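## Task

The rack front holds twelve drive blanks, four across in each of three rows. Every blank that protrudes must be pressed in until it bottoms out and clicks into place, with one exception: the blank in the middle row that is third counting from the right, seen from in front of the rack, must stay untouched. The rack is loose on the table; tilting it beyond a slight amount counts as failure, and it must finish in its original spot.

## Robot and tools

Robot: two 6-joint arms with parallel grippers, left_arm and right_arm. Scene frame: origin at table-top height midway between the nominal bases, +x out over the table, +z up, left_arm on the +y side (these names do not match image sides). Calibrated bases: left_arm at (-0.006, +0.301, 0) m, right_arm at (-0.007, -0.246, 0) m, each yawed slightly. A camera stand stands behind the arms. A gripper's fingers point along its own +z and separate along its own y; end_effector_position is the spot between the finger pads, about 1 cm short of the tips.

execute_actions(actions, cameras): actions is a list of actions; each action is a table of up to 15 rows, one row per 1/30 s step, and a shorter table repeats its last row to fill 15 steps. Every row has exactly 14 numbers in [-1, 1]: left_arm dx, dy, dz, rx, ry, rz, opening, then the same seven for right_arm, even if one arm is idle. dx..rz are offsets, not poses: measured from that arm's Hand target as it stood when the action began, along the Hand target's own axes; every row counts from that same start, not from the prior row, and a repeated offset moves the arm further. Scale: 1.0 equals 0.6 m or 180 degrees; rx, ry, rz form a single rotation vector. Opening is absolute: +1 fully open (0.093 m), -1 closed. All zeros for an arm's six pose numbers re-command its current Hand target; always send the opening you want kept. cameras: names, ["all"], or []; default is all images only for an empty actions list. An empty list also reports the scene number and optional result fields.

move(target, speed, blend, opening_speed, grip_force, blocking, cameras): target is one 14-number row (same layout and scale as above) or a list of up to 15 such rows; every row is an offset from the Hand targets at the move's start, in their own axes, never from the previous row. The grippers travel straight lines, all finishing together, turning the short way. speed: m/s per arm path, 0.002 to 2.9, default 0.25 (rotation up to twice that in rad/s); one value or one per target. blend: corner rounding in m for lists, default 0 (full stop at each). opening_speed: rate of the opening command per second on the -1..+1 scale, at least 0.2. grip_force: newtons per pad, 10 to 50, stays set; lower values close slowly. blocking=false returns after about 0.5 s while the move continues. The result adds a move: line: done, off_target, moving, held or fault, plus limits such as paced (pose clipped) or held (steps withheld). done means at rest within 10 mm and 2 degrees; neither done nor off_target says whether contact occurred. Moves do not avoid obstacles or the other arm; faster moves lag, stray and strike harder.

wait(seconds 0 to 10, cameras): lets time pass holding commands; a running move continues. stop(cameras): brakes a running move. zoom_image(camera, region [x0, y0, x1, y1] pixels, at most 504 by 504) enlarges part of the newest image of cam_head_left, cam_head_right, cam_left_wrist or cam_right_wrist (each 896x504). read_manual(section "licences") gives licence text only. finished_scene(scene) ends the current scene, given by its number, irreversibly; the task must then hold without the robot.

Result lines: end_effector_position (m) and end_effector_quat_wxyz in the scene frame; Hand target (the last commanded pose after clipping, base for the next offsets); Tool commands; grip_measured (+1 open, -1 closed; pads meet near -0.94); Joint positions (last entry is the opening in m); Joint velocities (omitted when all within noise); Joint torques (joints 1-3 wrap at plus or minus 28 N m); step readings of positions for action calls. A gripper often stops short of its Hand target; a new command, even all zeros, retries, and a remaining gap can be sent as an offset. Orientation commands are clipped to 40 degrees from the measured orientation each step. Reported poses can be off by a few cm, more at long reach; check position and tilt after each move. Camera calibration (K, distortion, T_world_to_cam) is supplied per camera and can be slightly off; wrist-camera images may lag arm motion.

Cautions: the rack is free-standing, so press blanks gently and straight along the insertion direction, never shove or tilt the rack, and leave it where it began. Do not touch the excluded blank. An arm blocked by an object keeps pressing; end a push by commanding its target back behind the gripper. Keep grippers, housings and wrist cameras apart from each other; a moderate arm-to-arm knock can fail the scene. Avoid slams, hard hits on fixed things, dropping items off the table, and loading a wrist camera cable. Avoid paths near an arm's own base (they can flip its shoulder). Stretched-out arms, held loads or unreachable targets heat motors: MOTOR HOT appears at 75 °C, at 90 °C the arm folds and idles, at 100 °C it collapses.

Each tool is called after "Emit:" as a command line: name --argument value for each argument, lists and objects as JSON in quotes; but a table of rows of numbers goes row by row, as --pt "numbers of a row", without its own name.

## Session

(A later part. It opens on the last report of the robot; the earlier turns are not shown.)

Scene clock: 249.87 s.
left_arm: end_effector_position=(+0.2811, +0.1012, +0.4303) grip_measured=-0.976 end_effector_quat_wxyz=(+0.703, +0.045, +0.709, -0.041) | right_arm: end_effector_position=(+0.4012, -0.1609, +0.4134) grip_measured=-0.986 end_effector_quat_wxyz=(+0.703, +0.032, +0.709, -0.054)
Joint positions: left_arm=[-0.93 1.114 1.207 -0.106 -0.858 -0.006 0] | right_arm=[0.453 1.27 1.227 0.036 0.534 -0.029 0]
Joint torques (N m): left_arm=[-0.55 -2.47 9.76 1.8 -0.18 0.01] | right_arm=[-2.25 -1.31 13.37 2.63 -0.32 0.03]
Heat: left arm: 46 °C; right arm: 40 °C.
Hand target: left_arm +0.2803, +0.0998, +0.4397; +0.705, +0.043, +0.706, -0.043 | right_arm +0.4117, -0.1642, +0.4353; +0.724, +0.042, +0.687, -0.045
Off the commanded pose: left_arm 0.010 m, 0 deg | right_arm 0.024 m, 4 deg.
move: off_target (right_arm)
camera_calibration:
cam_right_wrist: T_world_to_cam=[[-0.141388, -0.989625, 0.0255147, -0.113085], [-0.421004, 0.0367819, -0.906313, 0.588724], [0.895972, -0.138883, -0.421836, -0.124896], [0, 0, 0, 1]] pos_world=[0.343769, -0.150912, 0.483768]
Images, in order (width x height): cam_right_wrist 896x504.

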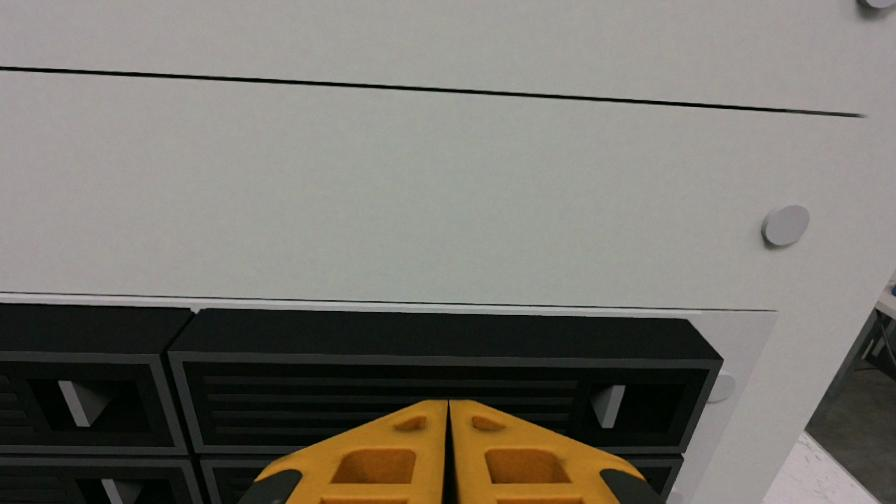

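Emit:
move --target '[0, 0, 0, 0, 0, 0, -1, 0, 0, -0.075, 0, 0, 0, -1]' --speed 0.06 --cameras '["cam_left_wrist", "cam_right_wrist"]'

Scene clock: 256.70 s.
left_arm: end_effector_position=(+0.2811, +0.1012, +0.4303) grip_measured=-0.976 end_effector_quat_wxyz=(+0.703, +0.045, +0.709, -0.041) | right_arm: end_effector_position=(+0.3725, -0.1585, +0.4286) grip_measured=-0.986 end_effector_quat_wxyz=(+0.718, +0.041, +0.693, -0.046)
Joint positions: left_arm=[-0.93 1.114 1.207 -0.106 -0.858 -0.006 0] | right_arm=[0.511 1.182 1.188 0.037 0.594 -0.029 0]
Joint torques (N m): left_arm=[-0.58 -2.43 9.66 1.8 -0.18 0.02] | right_arm=[0.77 -5.01 7.75 2.17 0.04 -0.02]
Heat: left arm: 46 °C; right arm: 39 °C.
Hand target: left_arm +0.2803, +0.0998, +0.4397; +0.705, +0.043, +0.706, -0.043 | right_arm +0.3671, -0.1588, +0.4329; +0.724, +0.043, +0.687, -0.045
Off the commanded pose: left_arm 0.010 m, 0 deg | right_arm 0.007 m, 1 deg.
move: done
camera_calibration:
cam_left_wrist: T_world_to_cam=[[-0.123605, -0.992317, -0.00535239, 0.138573], [-0.423119, 0.0575821, -0.904242, 0.541278], [0.897603, -0.109504, -0.426986, 0.0242603], [0, 0, 0, 1]] pos_world=[0.224377, 0.108997, 0.500547]
cam_right_wrist: T_world_to_cam=[[-0.143373, -0.989663, -0.00336473, -0.102069], [-0.379388, 0.0581015, -0.923412, 0.585466], [0.914062, -0.131116, -0.383796, -0.114216], [0, 0, 0, 1]] pos_world=[0.311886, -0.150006, 0.496447]
Images, in order (width x height): cam_left_wrist 896x504, cam_right_wrist 896x504.

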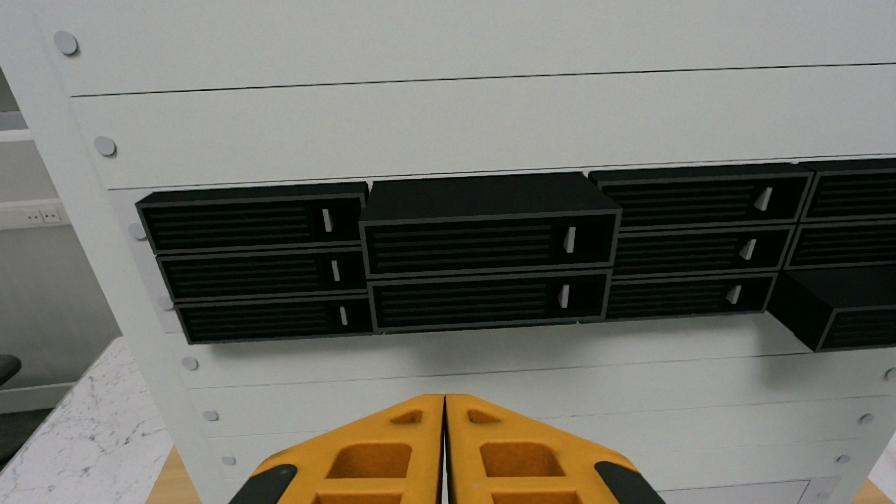

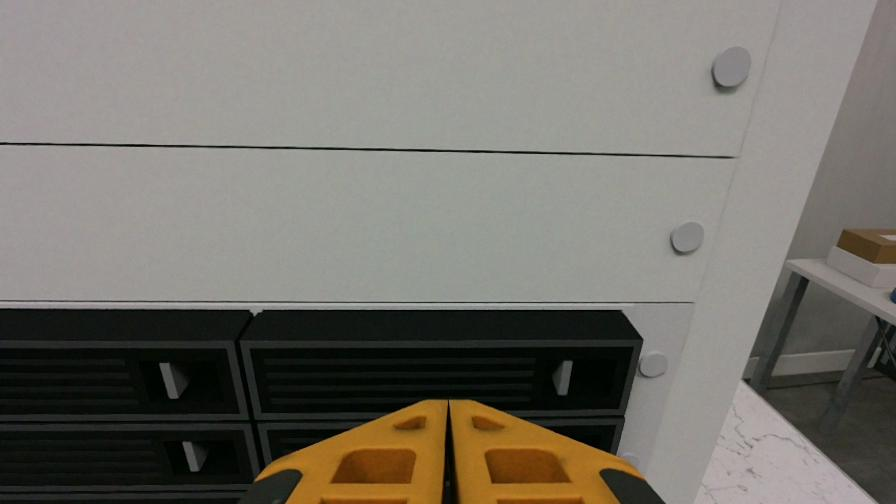

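Emit:
move --pt "0 0 0 0 0 0 -1 0 0 -0.08 0 0 0 -1" --pt "0 0 0 0 0 0 -1 0.1 0 -0.08 0 0 0 -1" --speed 0.12 --blend 0.02 --cameras '["cam_right_wrist"]'

Scene clock: 266.23 s.
left_arm: end_effector_position=(+0.2811, +0.1012, +0.4303) grip_measured=-0.976 end_effector_quat_wxyz=(+0.703, +0.045, +0.709, -0.041) | right_arm: end_effector_position=(+0.3261, -0.1515, +0.3641) grip_measured=-0.986 end_effector_quat_wxyz=(+0.715, +0.038, +0.696, -0.047)
Joint positions: left_arm=[-0.93 1.114 1.207 -0.106 -0.858 -0.006 0] | right_arm=[0.644 0.996 0.842 0.19 0.723 -0.035 0]
Joint torques (N m): left_arm=[-0.64 -2.59 9.83 1.81 -0.2 0] | right_arm=[0.36 -3.32 8.13 2.27 0 -0.05]
Heat: left arm: 46 °C; right arm: 38 °C.
Hand target: left_arm +0.2803, +0.0998, +0.4397; +0.705, +0.043, +0.706, -0.043 | right_arm +0.3227, -0.1532, +0.3704; +0.724, +0.042, +0.687, -0.045
Off the commanded pose: left_arm 0.010 m, 0 deg | right_arm 0.008 m, 2 deg.
move: done
camera_calibration:
cam_right_wrist: T_world_to_cam=[[-0.13972, -0.990184, 0.00377141, -0.105937], [-0.388446, 0.0513076, -0.920042, 0.508677], [0.910817, -0.130014, -0.391802, -0.0915595], [0, 0, 0, 1]] pos_world=[0.266186, -0.1429, 0.432531]
Images, in order (width x height): cam_right_wrist 896x504.

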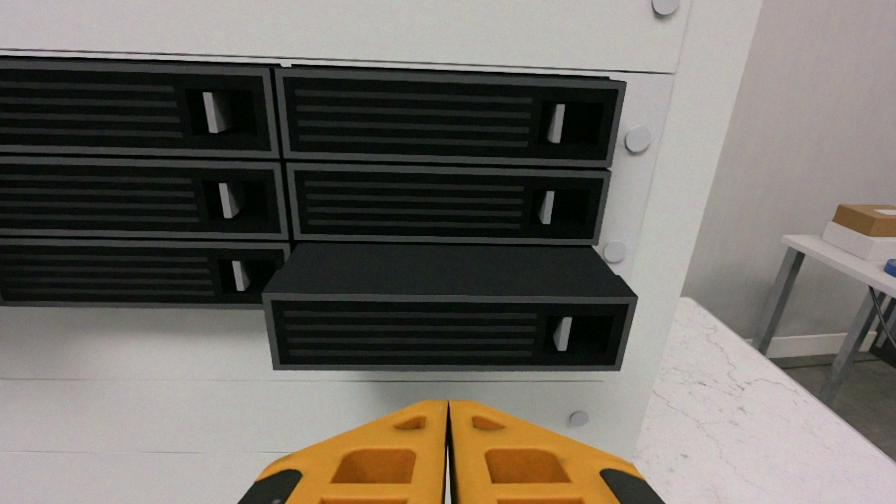

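Emit:
move --target '[0, 0, 0, 0, 0, 0, -1, 0.0033, 0, 0.0833, 0, 0, 0, -1]' --speed 0.04 --cameras '["cam_right_wrist"]'

Scene clock: 273.03 s.
left_arm: end_effector_position=(+0.2811, +0.1012, +0.4303) grip_measured=-0.976 end_effector_quat_wxyz=(+0.703, +0.045, +0.709, -0.041) | right_arm: end_effector_position=(+0.3686, -0.1586, +0.3490) grip_measured=-0.986 end_effector_quat_wxyz=(+0.706, +0.032, +0.705, -0.056)
Joint positions: left_arm=[-0.93 1.114 1.207 -0.106 -0.858 -0.006 0] | right_arm=[0.518 1.135 0.877 0.262 0.601 -0.035 0]
Joint torques (N m): left_arm=[-0.53 -2.54 9.63 1.77 -0.16 0.04] | right_arm=[-0.84 -2.43 12.93 2.34 -0.16 0.05]
Heat: left arm: 47 °C; right arm: 38 °C.
Hand target: left_arm +0.2803, +0.0998, +0.4397; +0.705, +0.043, +0.706, -0.043 | right_arm +0.3723, -0.1593, +0.3711; +0.724, +0.043, +0.687, -0.045
Off the commanded pose: left_arm 0.010 m, 0 deg | right_arm 0.022 m, 3 deg.
move: off_target (right_arm)
camera_calibration:
cam_right_wrist: T_world_to_cam=[[-0.143023, -0.989372, 0.0262129, -0.113397], [-0.41285, 0.0355684, -0.910104, 0.514642], [0.899499, -0.140987, -0.41355, -0.127093], [0, 0, 0, 1]] pos_world=[0.310572, -0.148416, 0.418791]
Images, in order (width x height): cam_right_wrist 896x504.

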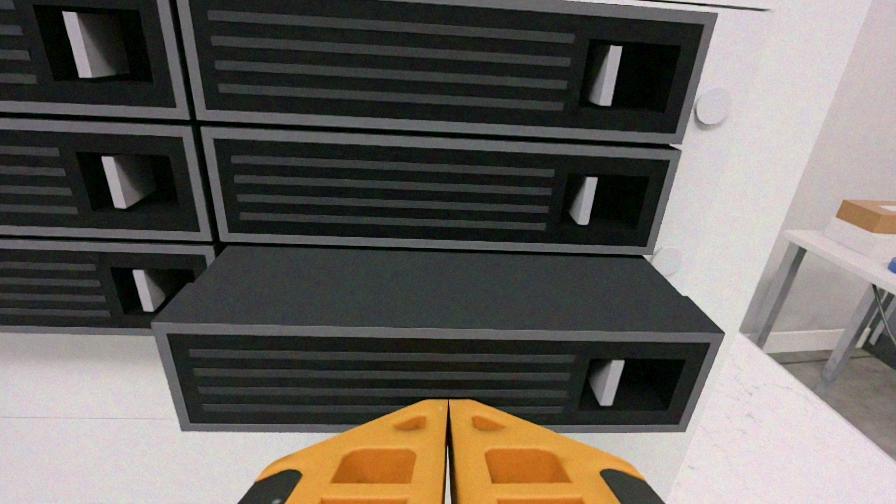

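Emit:
move --target '[0, 0, 0, 0, 0, 0, -1, -0.02, 0, -0.005, 0, 0, 0, -1]' --speed 0.04 --cameras '["cam_right_wrist"]'

Scene clock: 278.43 s.
left_arm: end_effector_position=(+0.2811, +0.1012, +0.4303) grip_measured=-0.976 end_effector_quat_wxyz=(+0.703, +0.045, +0.709, -0.041) | right_arm: end_effector_position=(+0.3685, -0.1585, +0.3647) grip_measured=-0.986 end_effector_quat_wxyz=(+0.712, +0.035, +0.699, -0.052)
Joint positions: left_arm=[-0.93 1.114 1.207 -0.106 -0.858 -0.006 0] | right_arm=[0.518 1.135 0.922 0.236 0.601 -0.035 0]
Joint torques (N m): left_arm=[-0.5 -2.41 9.77 1.76 -0.18 0.05] | right_arm=[-0.14 -3.12 12.66 2.08 -0.1 0.05]
Heat: left arm: 47 °C; right arm: 39 °C.
Hand target: left_arm +0.2803, +0.0998, +0.4397; +0.705, +0.043, +0.706, -0.043 | right_arm +0.3687, -0.1589, +0.3829; +0.724, +0.042, +0.687, -0.045
Off the commanded pose: left_arm 0.010 m, 0 deg | right_arm 0.018 m, 2 deg.
move: off_target (right_arm)
camera_calibration:
cam_right_wrist: T_world_to_cam=[[-0.143024, -0.989613, 0.0144757, -0.109604], [-0.396485, 0.0438885, -0.916991, 0.526704], [0.906832, -0.136891, -0.398644, -0.128055], [0, 0, 0, 1]] pos_world=[0.309279, -0.149111, 0.433521]
Images, in order (width x height): cam_right_wrist 896x504.

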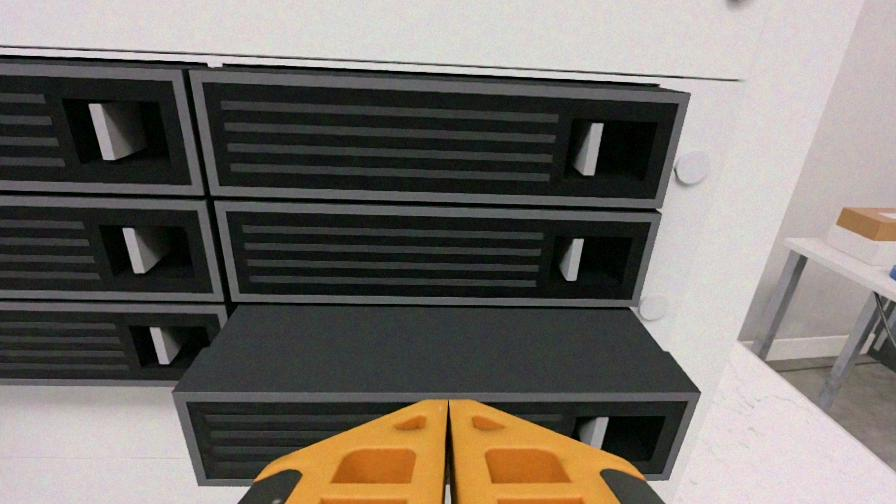

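Emit:
move --target '[0, 0, 0, 0, 0, 0, -1, 0, 0, 0.0467, 0, 0, 0, -1]' --speed 0.04 --cameras '["cam_right_wrist"]'

Scene clock: 282.13 s.
left_arm: end_effector_position=(+0.2811, +0.1012, +0.4303) grip_measured=-0.976 end_effector_quat_wxyz=(+0.703, +0.045, +0.709, -0.041) | right_arm: end_effector_position=(+0.3925, -0.1610, +0.3644) grip_measured=-0.986 end_effector_quat_wxyz=(+0.708, +0.033, +0.704, -0.055)
Joint positions: left_arm=[-0.93 1.114 1.207 -0.106 -0.858 -0.006 0] | right_arm=[0.467 1.219 0.983 0.244 0.549 -0.035 0]
Joint torques (N m): left_arm=[-0.68 -2.5 9.76 1.81 -0.17 0.02] | right_arm=[-0.84 -2.96 12.79 2.31 -0.22 0.1]
Heat: left arm: 47 °C; right arm: 39 °C.
Hand target: left_arm +0.2803, +0.0998, +0.4397; +0.705, +0.043, +0.706, -0.043 | right_arm +0.3965, -0.1623, +0.3843; +0.724, +0.042, +0.687, -0.045
Off the commanded pose: left_arm 0.010 m, 0 deg | right_arm 0.020 m, 3 deg.
move: off_target (right_arm)
camera_calibration:
cam_right_wrist: T_world_to_cam=[[-0.14285, -0.989471, 0.0232517, -0.111793], [-0.408014, 0.0374688, -0.912207, 0.537863], [0.901731, -0.139796, -0.40907, -0.144819], [0, 0, 0, 1]] pos_world=[0.334074, -0.151014, 0.434]
Images, in order (width x height): cam_right_wrist 896x504.

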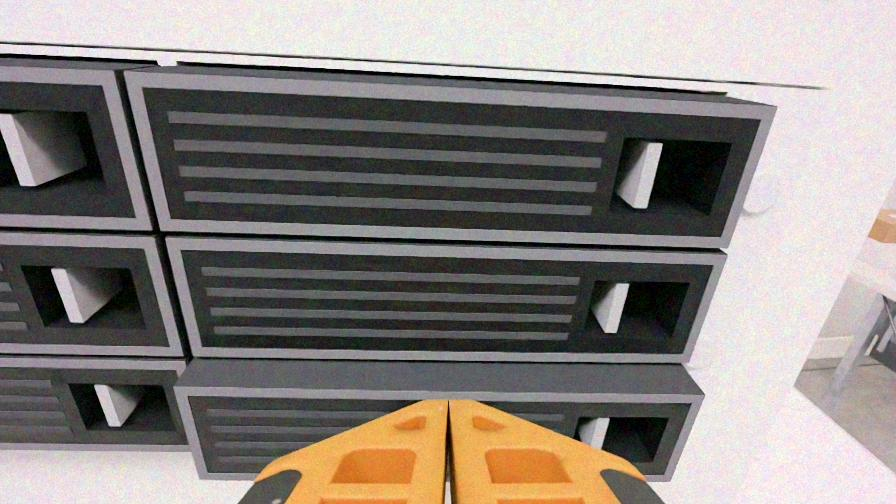

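Emit:
move --target '[0, 0, 0, 0, 0, 0, -1, 0, 0, 0.0208, 0, 0, 0, -1]' --speed 0.03 --cameras '["cam_right_wrist"]'

Scene clock: 284.93 s.
left_arm: end_effector_position=(+0.2811, +0.1012, +0.4303) grip_measured=-0.976 end_effector_quat_wxyz=(+0.703, +0.045, +0.709, -0.041) | right_arm: end_effector_position=(+0.4011, -0.1621, +0.3651) grip_measured=-0.986 end_effector_quat_wxyz=(+0.707, +0.033, +0.704, -0.055)
Joint positions: left_arm=[-0.93 1.114 1.207 -0.106 -0.858 -0.006 0] | right_arm=[0.45 1.249 1.007 0.249 0.533 -0.035 0]
Joint torques (N m): left_arm=[-0.53 -2.5 9.78 1.8 -0.17 0.02] | right_arm=[-1.51 -2.09 13.49 2.38 -0.28 0.11]
Heat: left arm: 47 °C; right arm: 39 °C.
Hand target: left_arm +0.2803, +0.0998, +0.4397; +0.705, +0.043, +0.706, -0.043 | right_arm +0.4088, -0.1638, +0.3851; +0.724, +0.042, +0.687, -0.045
Off the commanded pose: left_arm 0.010 m, 0 deg | right_arm 0.021 m, 3 deg.
move: off_target (right_arm)
camera_calibration:
cam_right_wrist: T_world_to_cam=[[-0.143556, -0.989346, 0.0242096, -0.111713], [-0.409269, 0.0370771, -0.91166, 0.542219], [0.90105, -0.140782, -0.410232, -0.151929], [0, 0, 0, 1]] pos_world=[0.342773, -0.152016, 0.434698]
Images, in order (width x height): cam_right_wrist 896x504.

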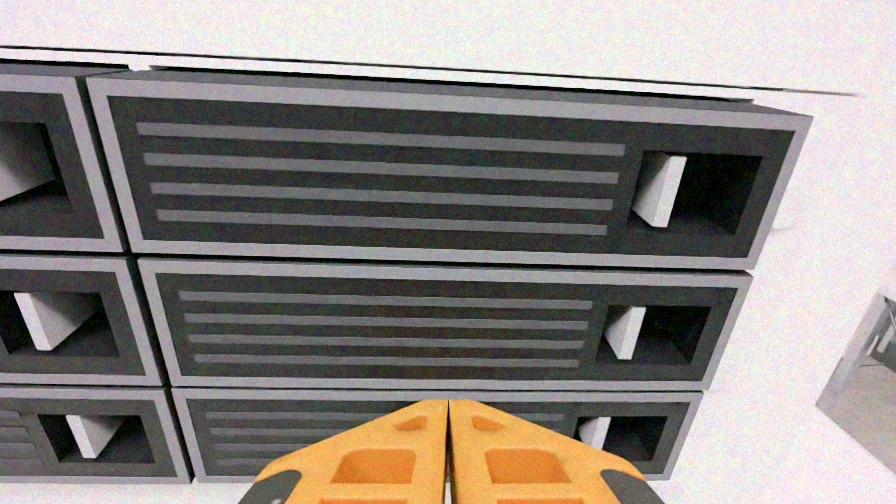

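Emit:
move --target '[0, 0, 0, 0, 0, 0, -1, 0, 0, 0.0067, 0, 0, 0, -1]' --speed 0.02 --cameras '["cam_right_wrist"]'

Scene clock: 288.37 s.
left_arm: end_effector_position=(+0.2811, +0.1012, +0.4303) grip_measured=-0.976 end_effector_quat_wxyz=(+0.703, +0.045, +0.709, -0.041) | right_arm: end_effector_position=(+0.4012, -0.1620, +0.3654) grip_measured=-0.986 end_effector_quat_wxyz=(+0.706, +0.032, +0.705, -0.055)
Joint positions: left_arm=[-0.93 1.114 1.207 -0.106 -0.858 -0.006 0] | right_arm=[0.45 1.249 1.011 0.243 0.533 -0.035 0]
Joint torques (N m): left_arm=[-0.57 -2.51 9.76 1.76 -0.19 0.02] | right_arm=[-2.15 -1.01 13.98 2.49 -0.34 0.11]
Heat: left arm: 47 °C; right arm: 40 °C.
Hand target: left_arm +0.2803, +0.0998, +0.4397; +0.705, +0.043, +0.706, -0.043 | right_arm +0.4128, -0.1643, +0.3853; +0.724, +0.042, +0.687, -0.045
Off the commanded pose: left_arm 0.010 m, 0 deg | right_arm 0.023 m, 3 deg.
move: off_target (right_arm)
camera_calibration:
cam_right_wrist: T_world_to_cam=[[-0.143449, -0.989326, 0.025623, -0.112233], [-0.411455, 0.0360726, -0.910716, 0.542977], [0.900071, -0.141184, -0.412238, -0.150833], [0, 0, 0, 1]] pos_world=[0.343072, -0.151916, 0.435194]
Images, in order (width x height): cam_right_wrist 896x504.

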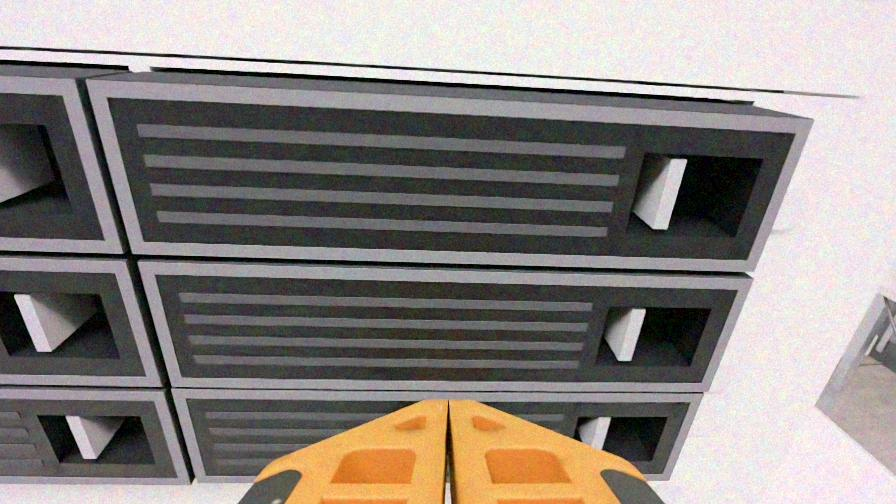

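Emit:
move --pt "0.0995 -0.0238 0.0577 -0.0203 0.0231 -0.4995 1 0 0 -0.2 0 0 0 -1" --pt "0.0995 -0.0238 0.0577 -0.0203 0.0231 -0.4995 1 0.15 -0.08 -0.22 0 0 0 -1" --speed '[0.2, 0.15]' --blend 0.03 --cameras '["all"]'

Scene clock: 337.07 s.
left_arm: end_effector_position=(+0.3084, +0.0827, +0.3919) grip_measured=+1.000 end_effector_quat_wxyz=(+0.447, -0.483, +0.549, -0.515) | right_arm: end_effector_position=(+0.2811, -0.1945, +0.2848) grip_measured=-0.986 end_effector_quat_wxyz=(+0.716, +0.035, +0.695, -0.051)
Joint positions: left_arm=[-0.873 1.203 1.167 -0.062 -0.787 -1.647 0.093] | right_arm=[0.576 0.679 0.428 0.291 0.657 -0.045 0]
Joint torques (N m): left_arm=[0.8 -3.55 5.57 1.97 -0.12 -0.11] | right_arm=[-0.84 -0.42 8.18 2.3 -0.17 0.11]
Heat: left arm: 47 °C; right arm: 45 °C.
Hand target: left_arm +0.3129, +0.0815, +0.3800; +0.446, -0.487, +0.554, -0.507 | right_arm +0.2807, -0.1963, +0.2885; +0.724, +0.042, +0.687, -0.045
Off the commanded pose: left_arm 0.013 m, 1 deg | right_arm 0.004 m, 2 deg.
move: off_target (left_arm)
camera_calibration:
cam_left_wrist: T_world_to_cam=[[0.0674462, -0.00351377, 0.997717, -0.410462], [-0.534848, -0.844297, 0.0331825, 0.260928], [0.842252, -0.535864, -0.0588239, -0.110663], [0, 0, 0, 1]] pos_world=[0.260447, 0.159559, 0.394357]
cam_right_wrist: T_world_to_cam=[[-0.142347, -0.989736, 0.01268, -0.156242], [-0.385218, 0.0435938, -0.921795, 0.418505], [0.911781, -0.1361, -0.387469, -0.0898346], [0, 0, 0, 1]] pos_world=[0.220884, -0.185109, 0.352949]

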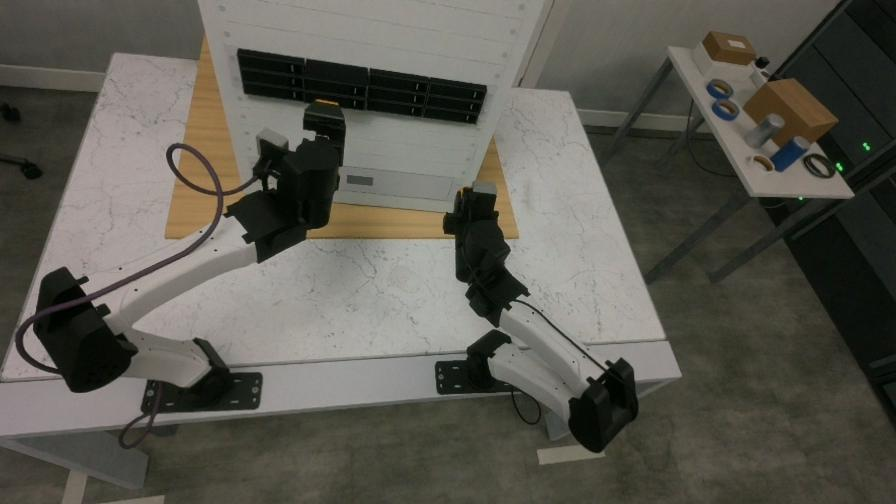

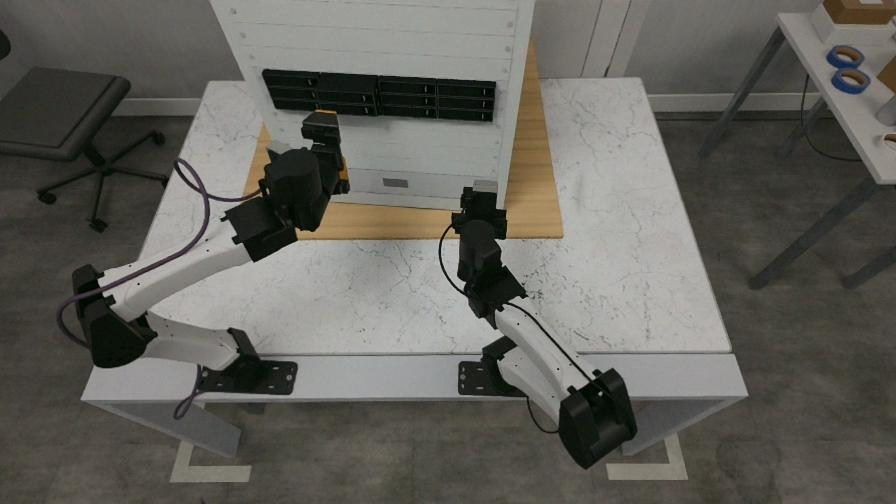

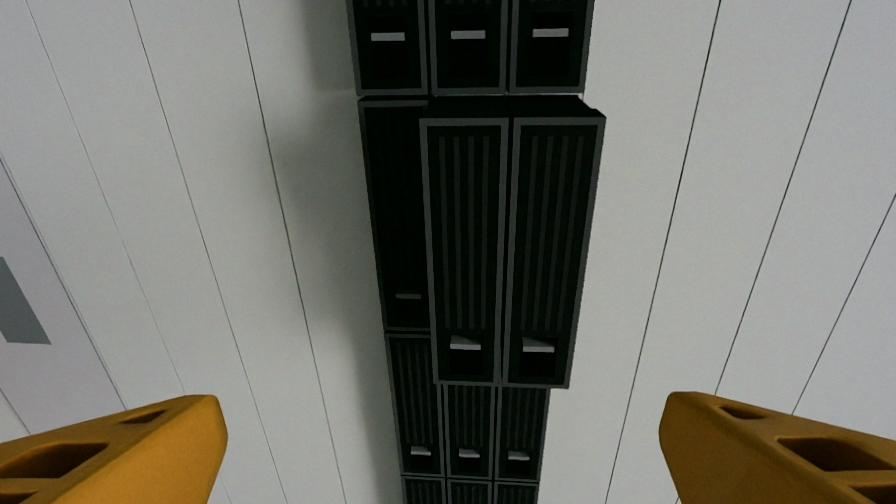

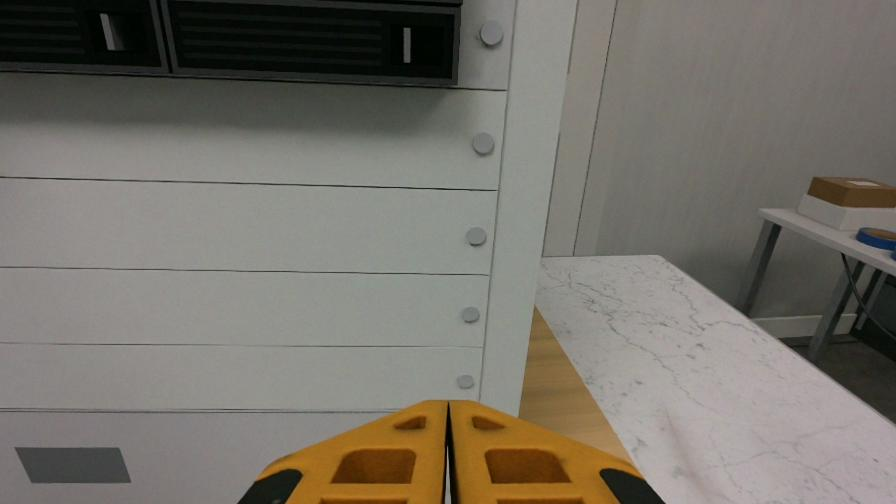

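Emit:
move --target '[0, 0.0307, 0.0697, 0, 0, 0, 1, 0, 0, 0, 0, 0, 0, -1]' --speed 0.06 --cameras '["cam_left_wrist"]'

Scene clock: 348.23 s.
left_arm: end_effector_position=(+0.3487, +0.0768, +0.3701) grip_measured=+1.000 end_effector_quat_wxyz=(-0.444, +0.487, -0.545, +0.518) | right_arm: end_effector_position=(+0.2811, -0.1945, +0.2850) grip_measured=-0.986 end_effector_quat_wxyz=(+0.717, +0.035, +0.695, -0.051)
Joint positions: left_arm=[-0.771 1.308 1.146 0.072 -0.687 -1.647 0.093] | right_arm=[0.576 0.679 0.428 0.292 0.657 -0.045 0]
Joint torques (N m): left_arm=[0.64 -4.81 5.81 2.01 -0.09 0.1] | right_arm=[-0.88 -0.43 8.21 2.27 -0.17 0.11]
Heat: left arm: 45 °C; right arm: 43 °C.
Hand target: left_arm +0.3526, +0.0765, +0.3580; +0.446, -0.487, +0.554, -0.507 | right_arm +0.2807, -0.1963, +0.2885; +0.724, +0.042, +0.687, -0.045
Off the commanded pose: left_arm 0.013 m, 2 deg | right_arm 0.004 m, 2 deg.
move: off_target (left_arm)
camera_calibration:
cam_left_wrist: T_world_to_cam=[[0.0687092, 0.00963659, 0.99759, -0.392888], [-0.532534, -0.84522, 0.0448431, 0.273121], [0.843615, -0.534332, -0.0529426, -0.151735], [0, 0, 0, 1]] pos_world=[0.300447, 0.153556, 0.371661]
Images, in order (width x height): cam_left_wrist 896x504.

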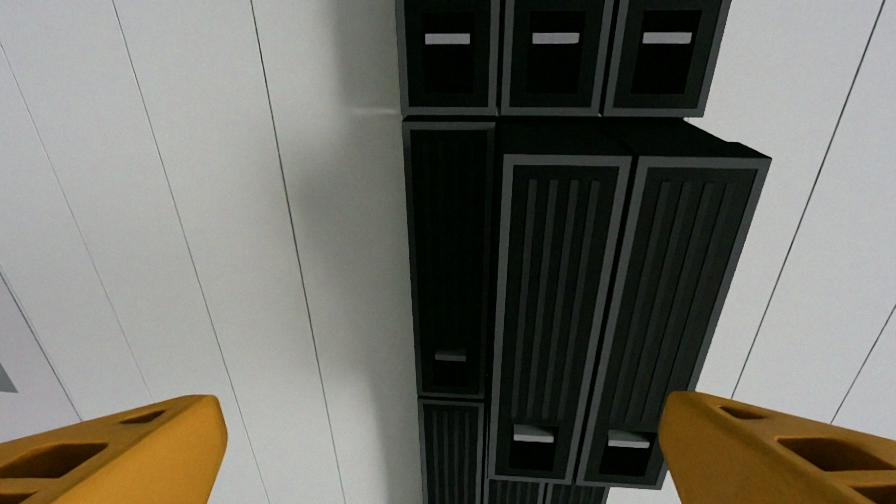

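Emit:
move --target '[0, -0.02, 0.0167, 0, 0, 0, 1, 0, 0, 0, 0, 0, 0, -1]' --speed 0.04 --cameras '["cam_left_wrist"]'

Scene clock: 354.27 s.
left_arm: end_effector_position=(+0.3592, +0.0752, +0.3618) grip_measured=+1.000 end_effector_quat_wxyz=(-0.443, +0.488, -0.554, +0.508) | right_arm: end_effector_position=(+0.2811, -0.1945, +0.2850) grip_measured=-0.986 end_effector_quat_wxyz=(+0.717, +0.035, +0.695, -0.051)
Joint positions: left_arm=[-0.748 1.341 1.162 0.063 -0.663 -1.647 0.093] | right_arm=[0.576 0.679 0.428 0.292 0.657 -0.045 0]
Joint torques (N m): left_arm=[0.91 -5 9.96 1.81 -0.11 0.1] | right_arm=[-0.84 -0.42 8.21 2.27 -0.17 0.11]
Heat: left arm: 44 °C; right arm: 42 °C.
Hand target: left_arm +0.3636, +0.0750, +0.3691; +0.446, -0.487, +0.553, -0.507 | right_arm +0.2807, -0.1963, +0.2885; +0.724, +0.042, +0.687, -0.045
Off the commanded pose: left_arm 0.009 m, 0 deg | right_arm 0.004 m, 2 deg.
move: done
camera_calibration:
cam_left_wrist: T_world_to_cam=[[0.0893695, -0.00843015, 0.995963, -0.390745], [-0.531809, -0.845893, 0.0405602, 0.279041], [0.842136, -0.533286, -0.0800802, -0.151658], [0, 0, 0, 1]] pos_world=[0.311034, 0.151868, 0.365705]
Images, in order (width x height): cam_left_wrist 896x504.

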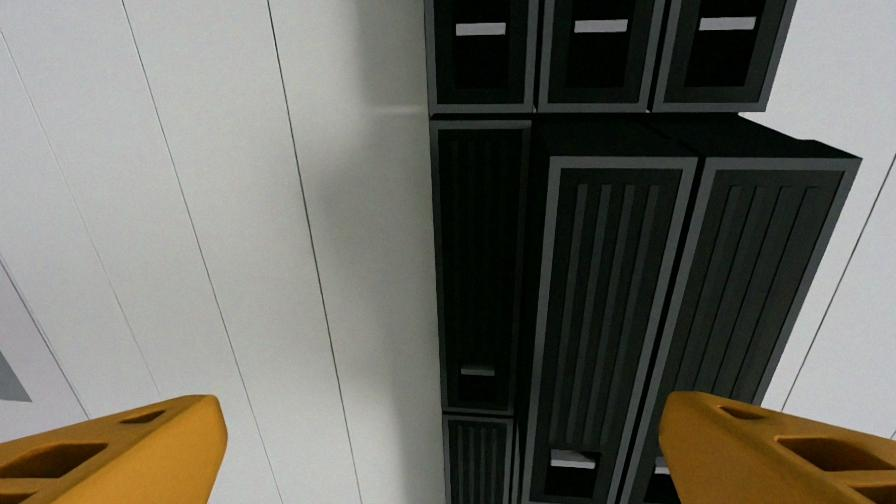

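Emit:
move --target '[0, -0.02, 0, 0, 0, 0, 1, 0, 0, 0, 0, 0, 0, -1]' --speed 0.04 --cameras '["cam_left_wrist"]'

Scene clock: 360.03 s.
left_arm: end_effector_position=(+0.3596, +0.0741, +0.3744) grip_measured=+1.000 end_effector_quat_wxyz=(-0.442, +0.488, -0.554, +0.509) | right_arm: end_effector_position=(+0.2811, -0.1945, +0.2850) grip_measured=-0.986 end_effector_quat_wxyz=(+0.717, +0.035, +0.695, -0.051)
Joint positions: left_arm=[-0.748 1.348 1.216 0.018 -0.66 -1.647 0.093] | right_arm=[0.576 0.679 0.428 0.292 0.657 -0.045 0]
Joint torques (N m): left_arm=[1.01 -4.97 10 1.86 -0.11 0.11] | right_arm=[-0.81 -0.42 8.18 2.26 -0.18 0.11]
Heat: left arm: 45 °C; right arm: 42 °C.
Hand target: left_arm +0.3646, +0.0749, +0.3810; +0.446, -0.487, +0.554, -0.507 | right_arm +0.2807, -0.1963, +0.2885; +0.724, +0.042, +0.687, -0.045
Off the commanded pose: left_arm 0.008 m, 1 deg | right_arm 0.004 m, 2 deg.
move: done
camera_calibration:
cam_left_wrist: T_world_to_cam=[[0.0882173, -0.00714209, 0.996076, -0.403146], [-0.534472, -0.844178, 0.0412825, 0.278436], [0.84057, -0.536016, -0.0782883, -0.151507], [0, 0, 0, 1]] pos_world=[0.311733, 0.15096, 0.378208]
Images, in order (width x height): cam_left_wrist 896x504.

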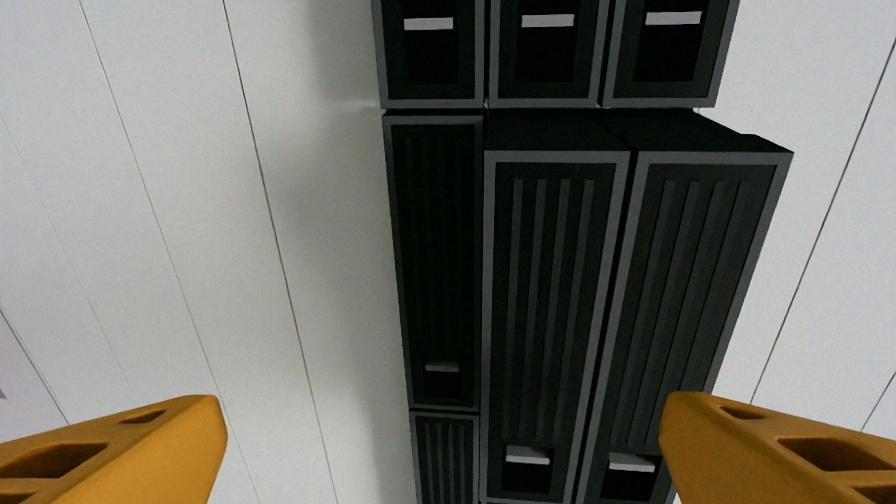

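Emit:
move --target '[0, 0, 0.02, 0, 0, 0, 1, 0, 0, 0, 0, 0, 0, -1]' --speed 0.03 --cameras '["cam_left_wrist"]'

Scene clock: 364.60 s.
left_arm: end_effector_position=(+0.3715, +0.0742, +0.3703) grip_measured=+1.000 end_effector_quat_wxyz=(-0.442, +0.490, -0.558, +0.504) | right_arm: end_effector_position=(+0.2811, -0.1945, +0.2850) grip_measured=-0.986 end_effector_quat_wxyz=(+0.717, +0.035, +0.695, -0.051)
Joint positions: left_arm=[-0.72 1.382 1.237 0.017 -0.637 -1.647 0.093] | right_arm=[0.576 0.679 0.428 0.292 0.657 -0.045 0]
Joint torques (N m): left_arm=[0.81 -5.3 9.99 1.98 -0.1 0.16] | right_arm=[-0.84 -0.42 8.2 2.28 -0.17 0.11]
Heat: left arm: 45 °C; right arm: 41 °C.
Hand target: left_arm +0.3765, +0.0735, +0.3801; +0.446, -0.487, +0.553, -0.507 | right_arm +0.2807, -0.1963, +0.2885; +0.724, +0.042, +0.687, -0.045
Off the commanded pose: left_arm 0.011 m, 1 deg | right_arm 0.004 m, 2 deg.
move: off_target (left_arm)
camera_calibration:
cam_left_wrist: T_world_to_cam=[[0.0991391, -0.0136234, 0.99498, -0.403188], [-0.530288, -0.846814, 0.0412428, 0.283612], [0.842001, -0.531715, -0.0911767, -0.15779], [0, 0, 0, 1]] pos_world=[0.323227, 0.150775, 0.37508]
Images, in order (width x height): cam_left_wrist 896x504.

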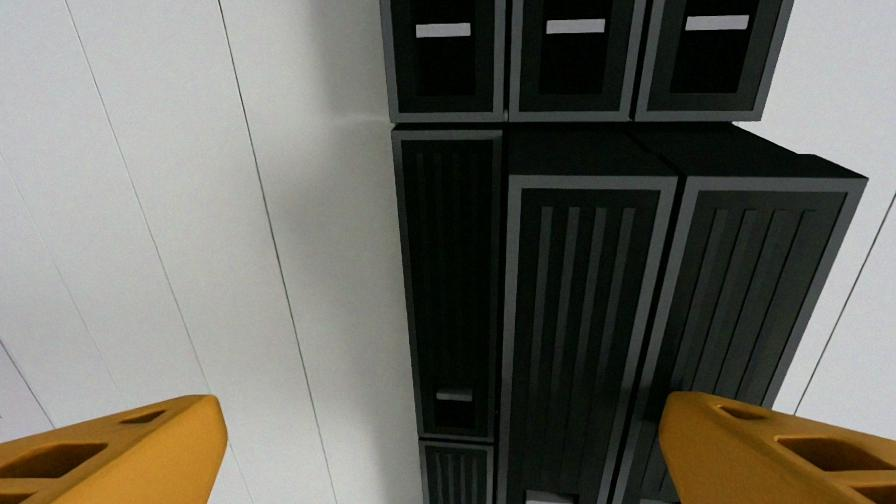

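Emit:
move --target '[0, -0.005, 0.0133, 0, 0, 0, 1, 0, 0, 0, 0, 0, 0, -1]' --speed 0.02 --cameras '["cam_left_wrist"]'

Scene clock: 368.00 s.
left_arm: end_effector_position=(+0.3794, +0.0727, +0.3734) grip_measured=+1.000 end_effector_quat_wxyz=(-0.441, +0.490, -0.556, +0.505) | right_arm: end_effector_position=(+0.2811, -0.1945, +0.2850) grip_measured=-0.986 end_effector_quat_wxyz=(+0.717, +0.035, +0.695, -0.051)
Joint positions: left_arm=[-0.705 1.408 1.268 0.017 -0.621 -1.647 0.093] | right_arm=[0.576 0.679 0.428 0.292 0.657 -0.045 0]
Joint torques (N m): left_arm=[0.85 -5.59 10.11 1.97 -0.11 0.19] | right_arm=[-0.84 -0.4 8.18 2.28 -0.18 0.11]
Heat: left arm: 45 °C; right arm: 41 °C.
Hand target: left_arm +0.3847, +0.0724, +0.3823; +0.446, -0.487, +0.554, -0.507 | right_arm +0.2807, -0.1963, +0.2885; +0.724, +0.042, +0.687, -0.045
Off the commanded pose: left_arm 0.010 m, 1 deg | right_arm 0.004 m, 2 deg.
move: done
camera_calibration:
cam_left_wrist: T_world_to_cam=[[0.0972074, -0.00949199, 0.995219, -0.406759], [-0.530944, -0.846275, 0.0437882, 0.285814], [0.841813, -0.532662, -0.0873039, -0.166233], [0, 0, 0, 1]] pos_world=[0.331228, 0.14947, 0.377787]
Images, in order (width x height): cam_left_wrist 896x504.

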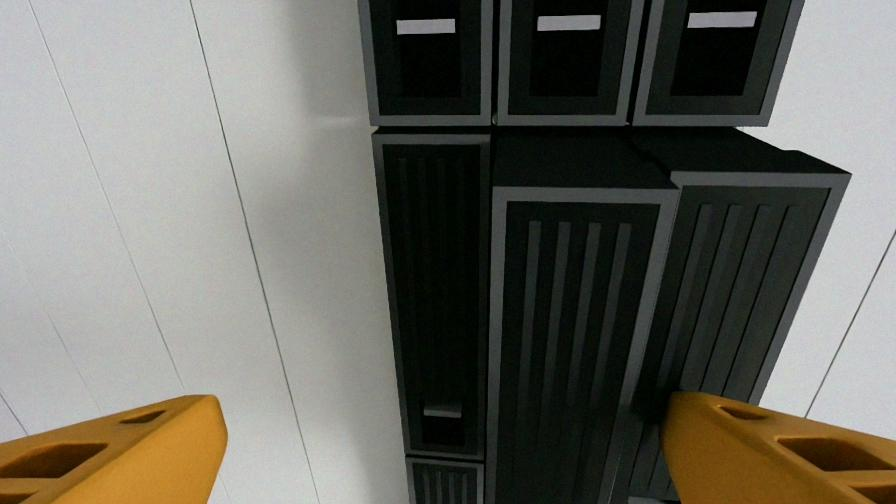

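Emit:
move --target '[0, 0, 0.0167, 0, 0, 0, 1, 0, 0, 0, 0, 0, 0, -1]' --speed 0.03 --cameras '["cam_left_wrist"]'

Scene clock: 370.97 s.
left_arm: end_effector_position=(+0.3887, +0.0719, +0.3728) grip_measured=+1.000 end_effector_quat_wxyz=(-0.441, +0.491, -0.556, +0.504) | right_arm: end_effector_position=(+0.2811, -0.1945, +0.2850) grip_measured=-0.986 end_effector_quat_wxyz=(+0.717, +0.035, +0.695, -0.051)
Joint positions: left_arm=[-0.687 1.436 1.291 0.021 -0.604 -1.646 0.093] | right_arm=[0.576 0.679 0.428 0.292 0.657 -0.045 0]
Joint torques (N m): left_arm=[0.91 -5.78 10.06 1.99 -0.08 0.21] | right_arm=[-0.85 -0.44 8.18 2.27 -0.18 0.11]
Heat: left arm: 45 °C; right arm: 41 °C.
Hand target: left_arm +0.3946, +0.0711, +0.3814; +0.446, -0.487, +0.554, -0.507 | right_arm +0.2807, -0.1963, +0.2885; +0.724, +0.042, +0.687, -0.045
Off the commanded pose: left_arm 0.011 m, 1 deg | right_arm 0.004 m, 2 deg.
move: off_target (left_arm)
camera_calibration:
cam_left_wrist: T_world_to_cam=[[0.0995817, -0.00958941, 0.994983, -0.407874], [-0.529871, -0.846891, 0.0448694, 0.289332], [0.842212, -0.531681, -0.089416, -0.174068], [0, 0, 0, 1]] pos_world=[0.340527, 0.148573, 0.377281]
Images, in order (width x height): cam_left_wrist 896x504.

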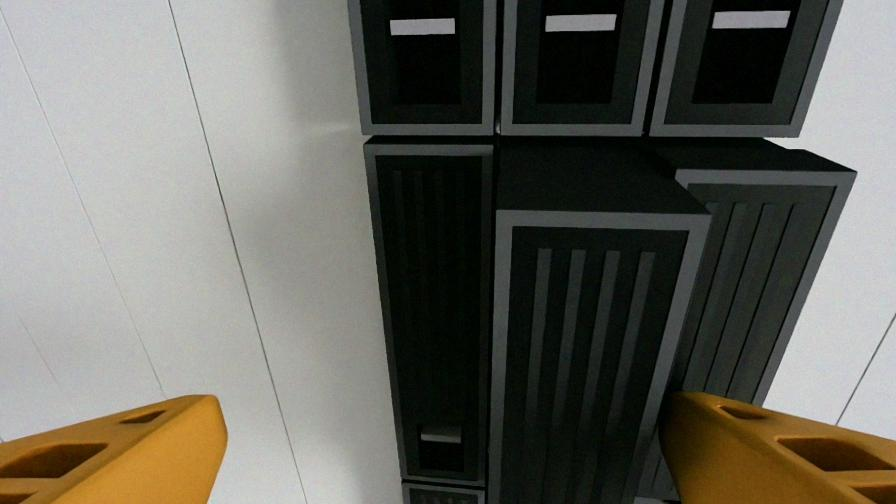

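Emit:
move --target '[0, -0.0017, 0.0133, 0, 0, 0, 1, 0, 0, 0, 0, 0, 0, -1]' --speed 0.03 --cameras '["cam_left_wrist"]'

Scene clock: 374.40 s.
left_arm: end_effector_position=(+0.3966, +0.0709, +0.3728) grip_measured=+1.000 end_effector_quat_wxyz=(-0.441, +0.492, -0.557, +0.504) | right_arm: end_effector_position=(+0.2811, -0.1945, +0.2850) grip_measured=-0.986 end_effector_quat_wxyz=(+0.717, +0.035, +0.695, -0.051)
Joint positions: left_arm=[-0.673 1.461 1.314 0.023 -0.591 -1.645 0.093] | right_arm=[0.576 0.679 0.428 0.292 0.657 -0.045 0]
Joint torques (N m): left_arm=[0.94 -5.78 10.06 2.02 -0.12 0.19] | right_arm=[-0.85 -0.44 8.21 2.28 -0.18 0.11]
Heat: left arm: 46 °C; right arm: 41 °C.
Hand target: left_arm +0.4026, +0.0701, +0.3815; +0.446, -0.487, +0.554, -0.507 | right_arm +0.2807, -0.1963, +0.2885; +0.724, +0.042, +0.687, -0.045
Off the commanded pose: left_arm 0.011 m, 1 deg | right_arm 0.004 m, 2 deg.
move: off_target (left_arm)
camera_calibration:
cam_left_wrist: T_world_to_cam=[[0.100499, -0.00974968, 0.994889, -0.409008], [-0.529198, -0.847296, 0.0451536, 0.29228], [0.842526, -0.531031, -0.0903117, -0.180942], [0, 0, 0, 1]] pos_world=[0.348227, 0.147575, 0.377379]
Images, in order (width x height): cam_left_wrist 896x504.

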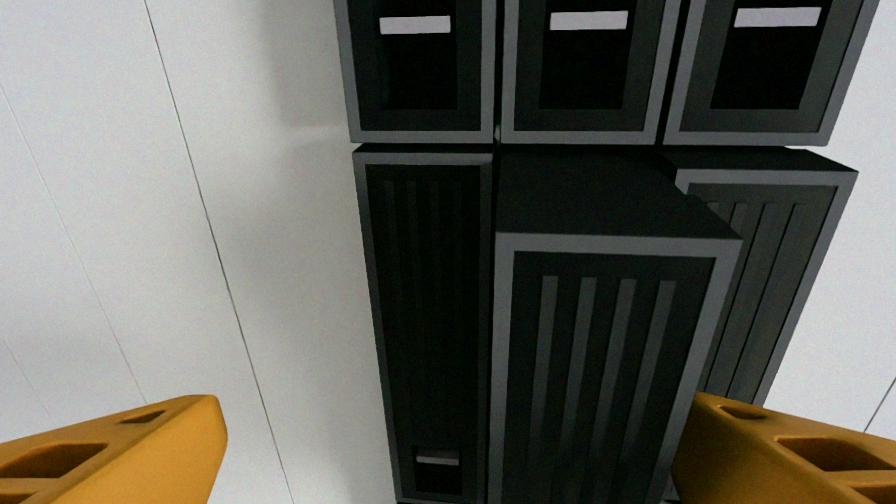

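Emit:
move --target '[0, -0.0017, 0.0133, 0, 0, 0, 1, 0, 0, 0, 0, 0, 0, -1]' --speed 0.03 --cameras '["cam_left_wrist"]'

Scene clock: 379.33 s.
left_arm: end_effector_position=(+0.4039, +0.0705, +0.3734) grip_measured=+1.000 end_effector_quat_wxyz=(-0.442, +0.493, -0.556, +0.503) | right_arm: end_effector_position=(+0.2811, -0.1945, +0.2850) grip_measured=-0.986 end_effector_quat_wxyz=(+0.717, +0.035, +0.695, -0.051)
Joint positions: left_arm=[-0.66 1.484 1.337 0.023 -0.58 -1.644 0.093] | right_arm=[0.576 0.679 0.428 0.292 0.657 -0.045 0]
Joint torques (N m): left_arm=[1.01 -5.93 10.1 2.05 -0.04 0.18] | right_arm=[-0.84 -0.42 8.2 2.28 -0.17 0.11]
Heat: left arm: 47 °C; right arm: 40 °C.
Hand target: left_arm +0.4105, +0.0691, +0.3820; +0.446, -0.487, +0.554, -0.507 | right_arm +0.2807, -0.1963, +0.2885; +0.724, +0.042, +0.687, -0.045
Off the commanded pose: left_arm 0.011 m, 1 deg | right_arm 0.004 m, 2 deg.
move: off_target (left_arm)
camera_calibration:
cam_left_wrist: T_world_to_cam=[[0.101016, -0.00908294, 0.994843, -0.410598], [-0.526918, -0.848683, 0.0457548, 0.294727], [0.843891, -0.528823, -0.090517, -0.188003], [0, 0, 0, 1]] pos_world=[0.355428, 0.14698, 0.377978]
Images, in order (width x height): cam_left_wrist 896x504.

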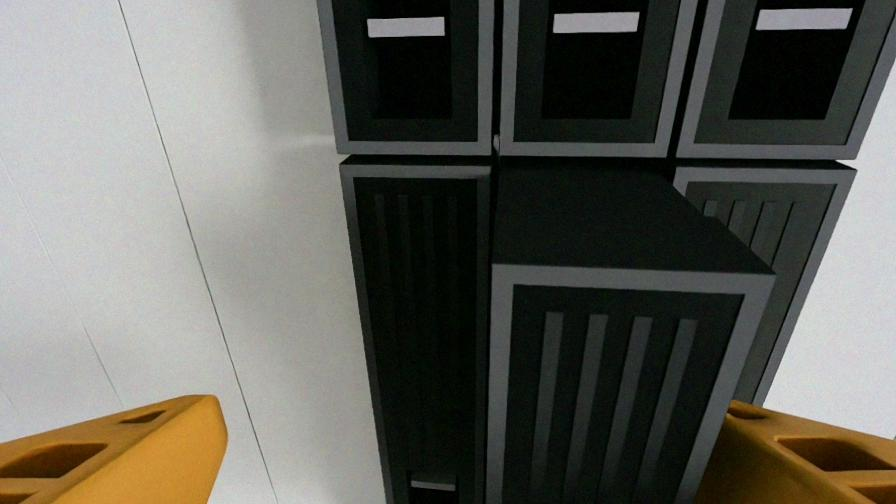

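Emit:
move --target '[0, -0.0017, 0.0083, 0, 0, 0, 1, 0, 0, 0, 0, 0, 0, -1]' --speed 0.03 --cameras '["cam_left_wrist"]'

Scene clock: 382.70 s.
left_arm: end_effector_position=(+0.4060, +0.0700, +0.3743) grip_measured=+1.000 end_effector_quat_wxyz=(-0.441, +0.492, -0.556, +0.504) | right_arm: end_effector_position=(+0.2811, -0.1945, +0.2850) grip_measured=-0.986 end_effector_quat_wxyz=(+0.717, +0.035, +0.695, -0.051)
Joint positions: left_arm=[-0.656 1.491 1.347 0.021 -0.576 -1.643 0.093] | right_arm=[0.576 0.679 0.428 0.292 0.657 -0.045 0]
Joint torques (N m): left_arm=[1.26 -5.24 10.7 2.07 -0.01 0.2] | right_arm=[-0.87 -0.42 8.2 2.28 -0.18 0.11]
Heat: left arm: 48 °C; right arm: 40 °C.
Hand target: left_arm +0.4154, +0.0684, +0.3826; +0.446, -0.487, +0.554, -0.507 | right_arm +0.2807, -0.1963, +0.2885; +0.724, +0.042, +0.687, -0.045
Off the commanded pose: left_arm 0.013 m, 1 deg | right_arm 0.004 m, 2 deg.
move: off_target (left_arm)
camera_calibration:
cam_left_wrist: T_world_to_cam=[[0.100676, -0.0089919, 0.994879, -0.411616], [-0.527971, -0.848028, 0.045763, 0.295643], [0.843274, -0.529874, -0.0901236, -0.189733], [0, 0, 0, 1]] pos_world=[0.357528, 0.146477, 0.378879]
Images, in order (width x height): cam_left_wrist 896x504.

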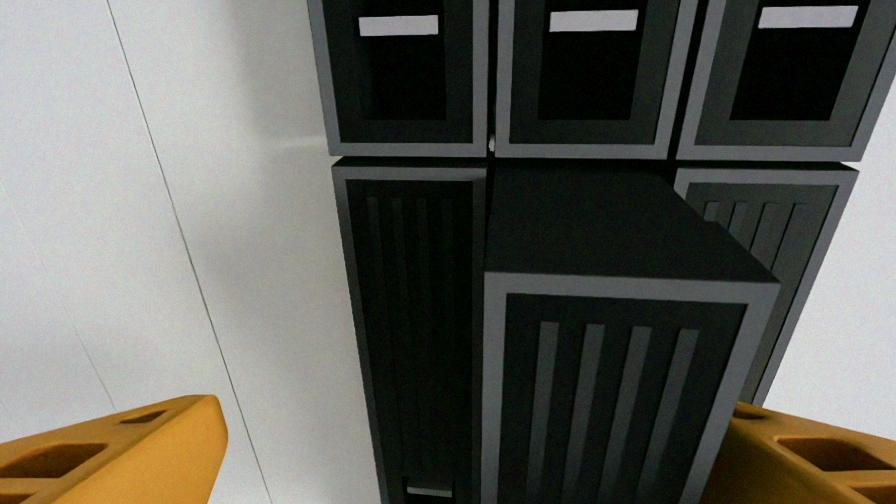

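Emit:
move --target '[0, -0.0008, 0.01, 0, 0, 0, 1, 0, 0, 0, 0, 0, 0, -1]' --speed 0.03 --cameras '["cam_left_wrist"]'

Scene clock: 385.50 s.
left_arm: end_effector_position=(+0.4062, +0.0698, +0.3743) grip_measured=+1.000 end_effector_quat_wxyz=(-0.441, +0.493, -0.559, +0.501) | right_arm: end_effector_position=(+0.2811, -0.1945, +0.2850) grip_measured=-0.986 end_effector_quat_wxyz=(+0.717, +0.035, +0.695, -0.051)
Joint positions: left_arm=[-0.656 1.494 1.356 0.006 -0.576 -1.643 0.093] | right_arm=[0.576 0.679 0.428 0.292 0.657 -0.045 0]
Joint torques (N m): left_arm=[2.19 -3.78 11.03 2.23 0.12 0.22] | right_arm=[-0.8 -0.42 8.18 2.27 -0.18 0.11]
Heat: left arm: 48 °C; right arm: 40 °C.
Hand target: left_arm +0.4214, +0.0677, +0.3826; +0.446, -0.487, +0.553, -0.507 | right_arm +0.2807, -0.1963, +0.2885; +0.724, +0.042, +0.687, -0.045
Off the commanded pose: left_arm 0.017 m, 1 deg | right_arm 0.004 m, 2 deg.
move: off_target (left_arm)
camera_calibration:
cam_left_wrist: T_world_to_cam=[[0.107017, -0.0144431, 0.994152, -0.413523], [-0.527636, -0.848306, 0.0444737, 0.296011], [0.842703, -0.52931, -0.0984036, -0.18676], [0, 0, 0, 1]] pos_world=[0.357823, 0.146282, 0.379562]
Images, in order (width x height): cam_left_wrist 896x504.

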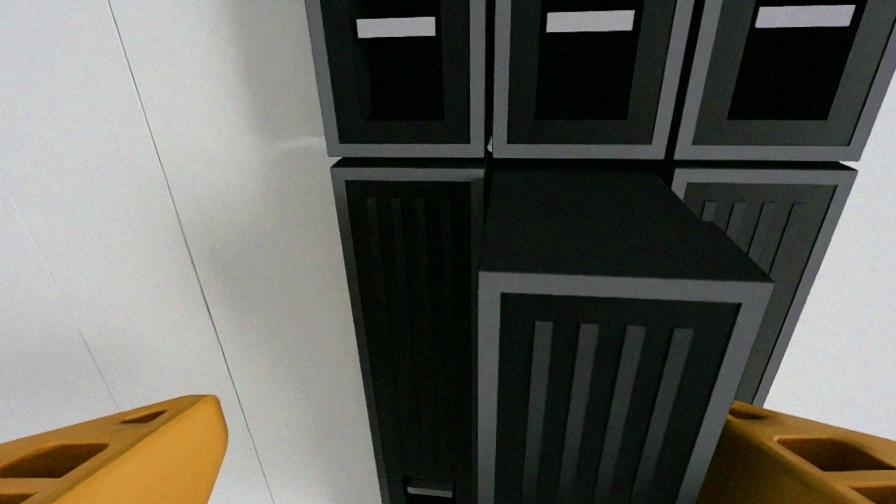

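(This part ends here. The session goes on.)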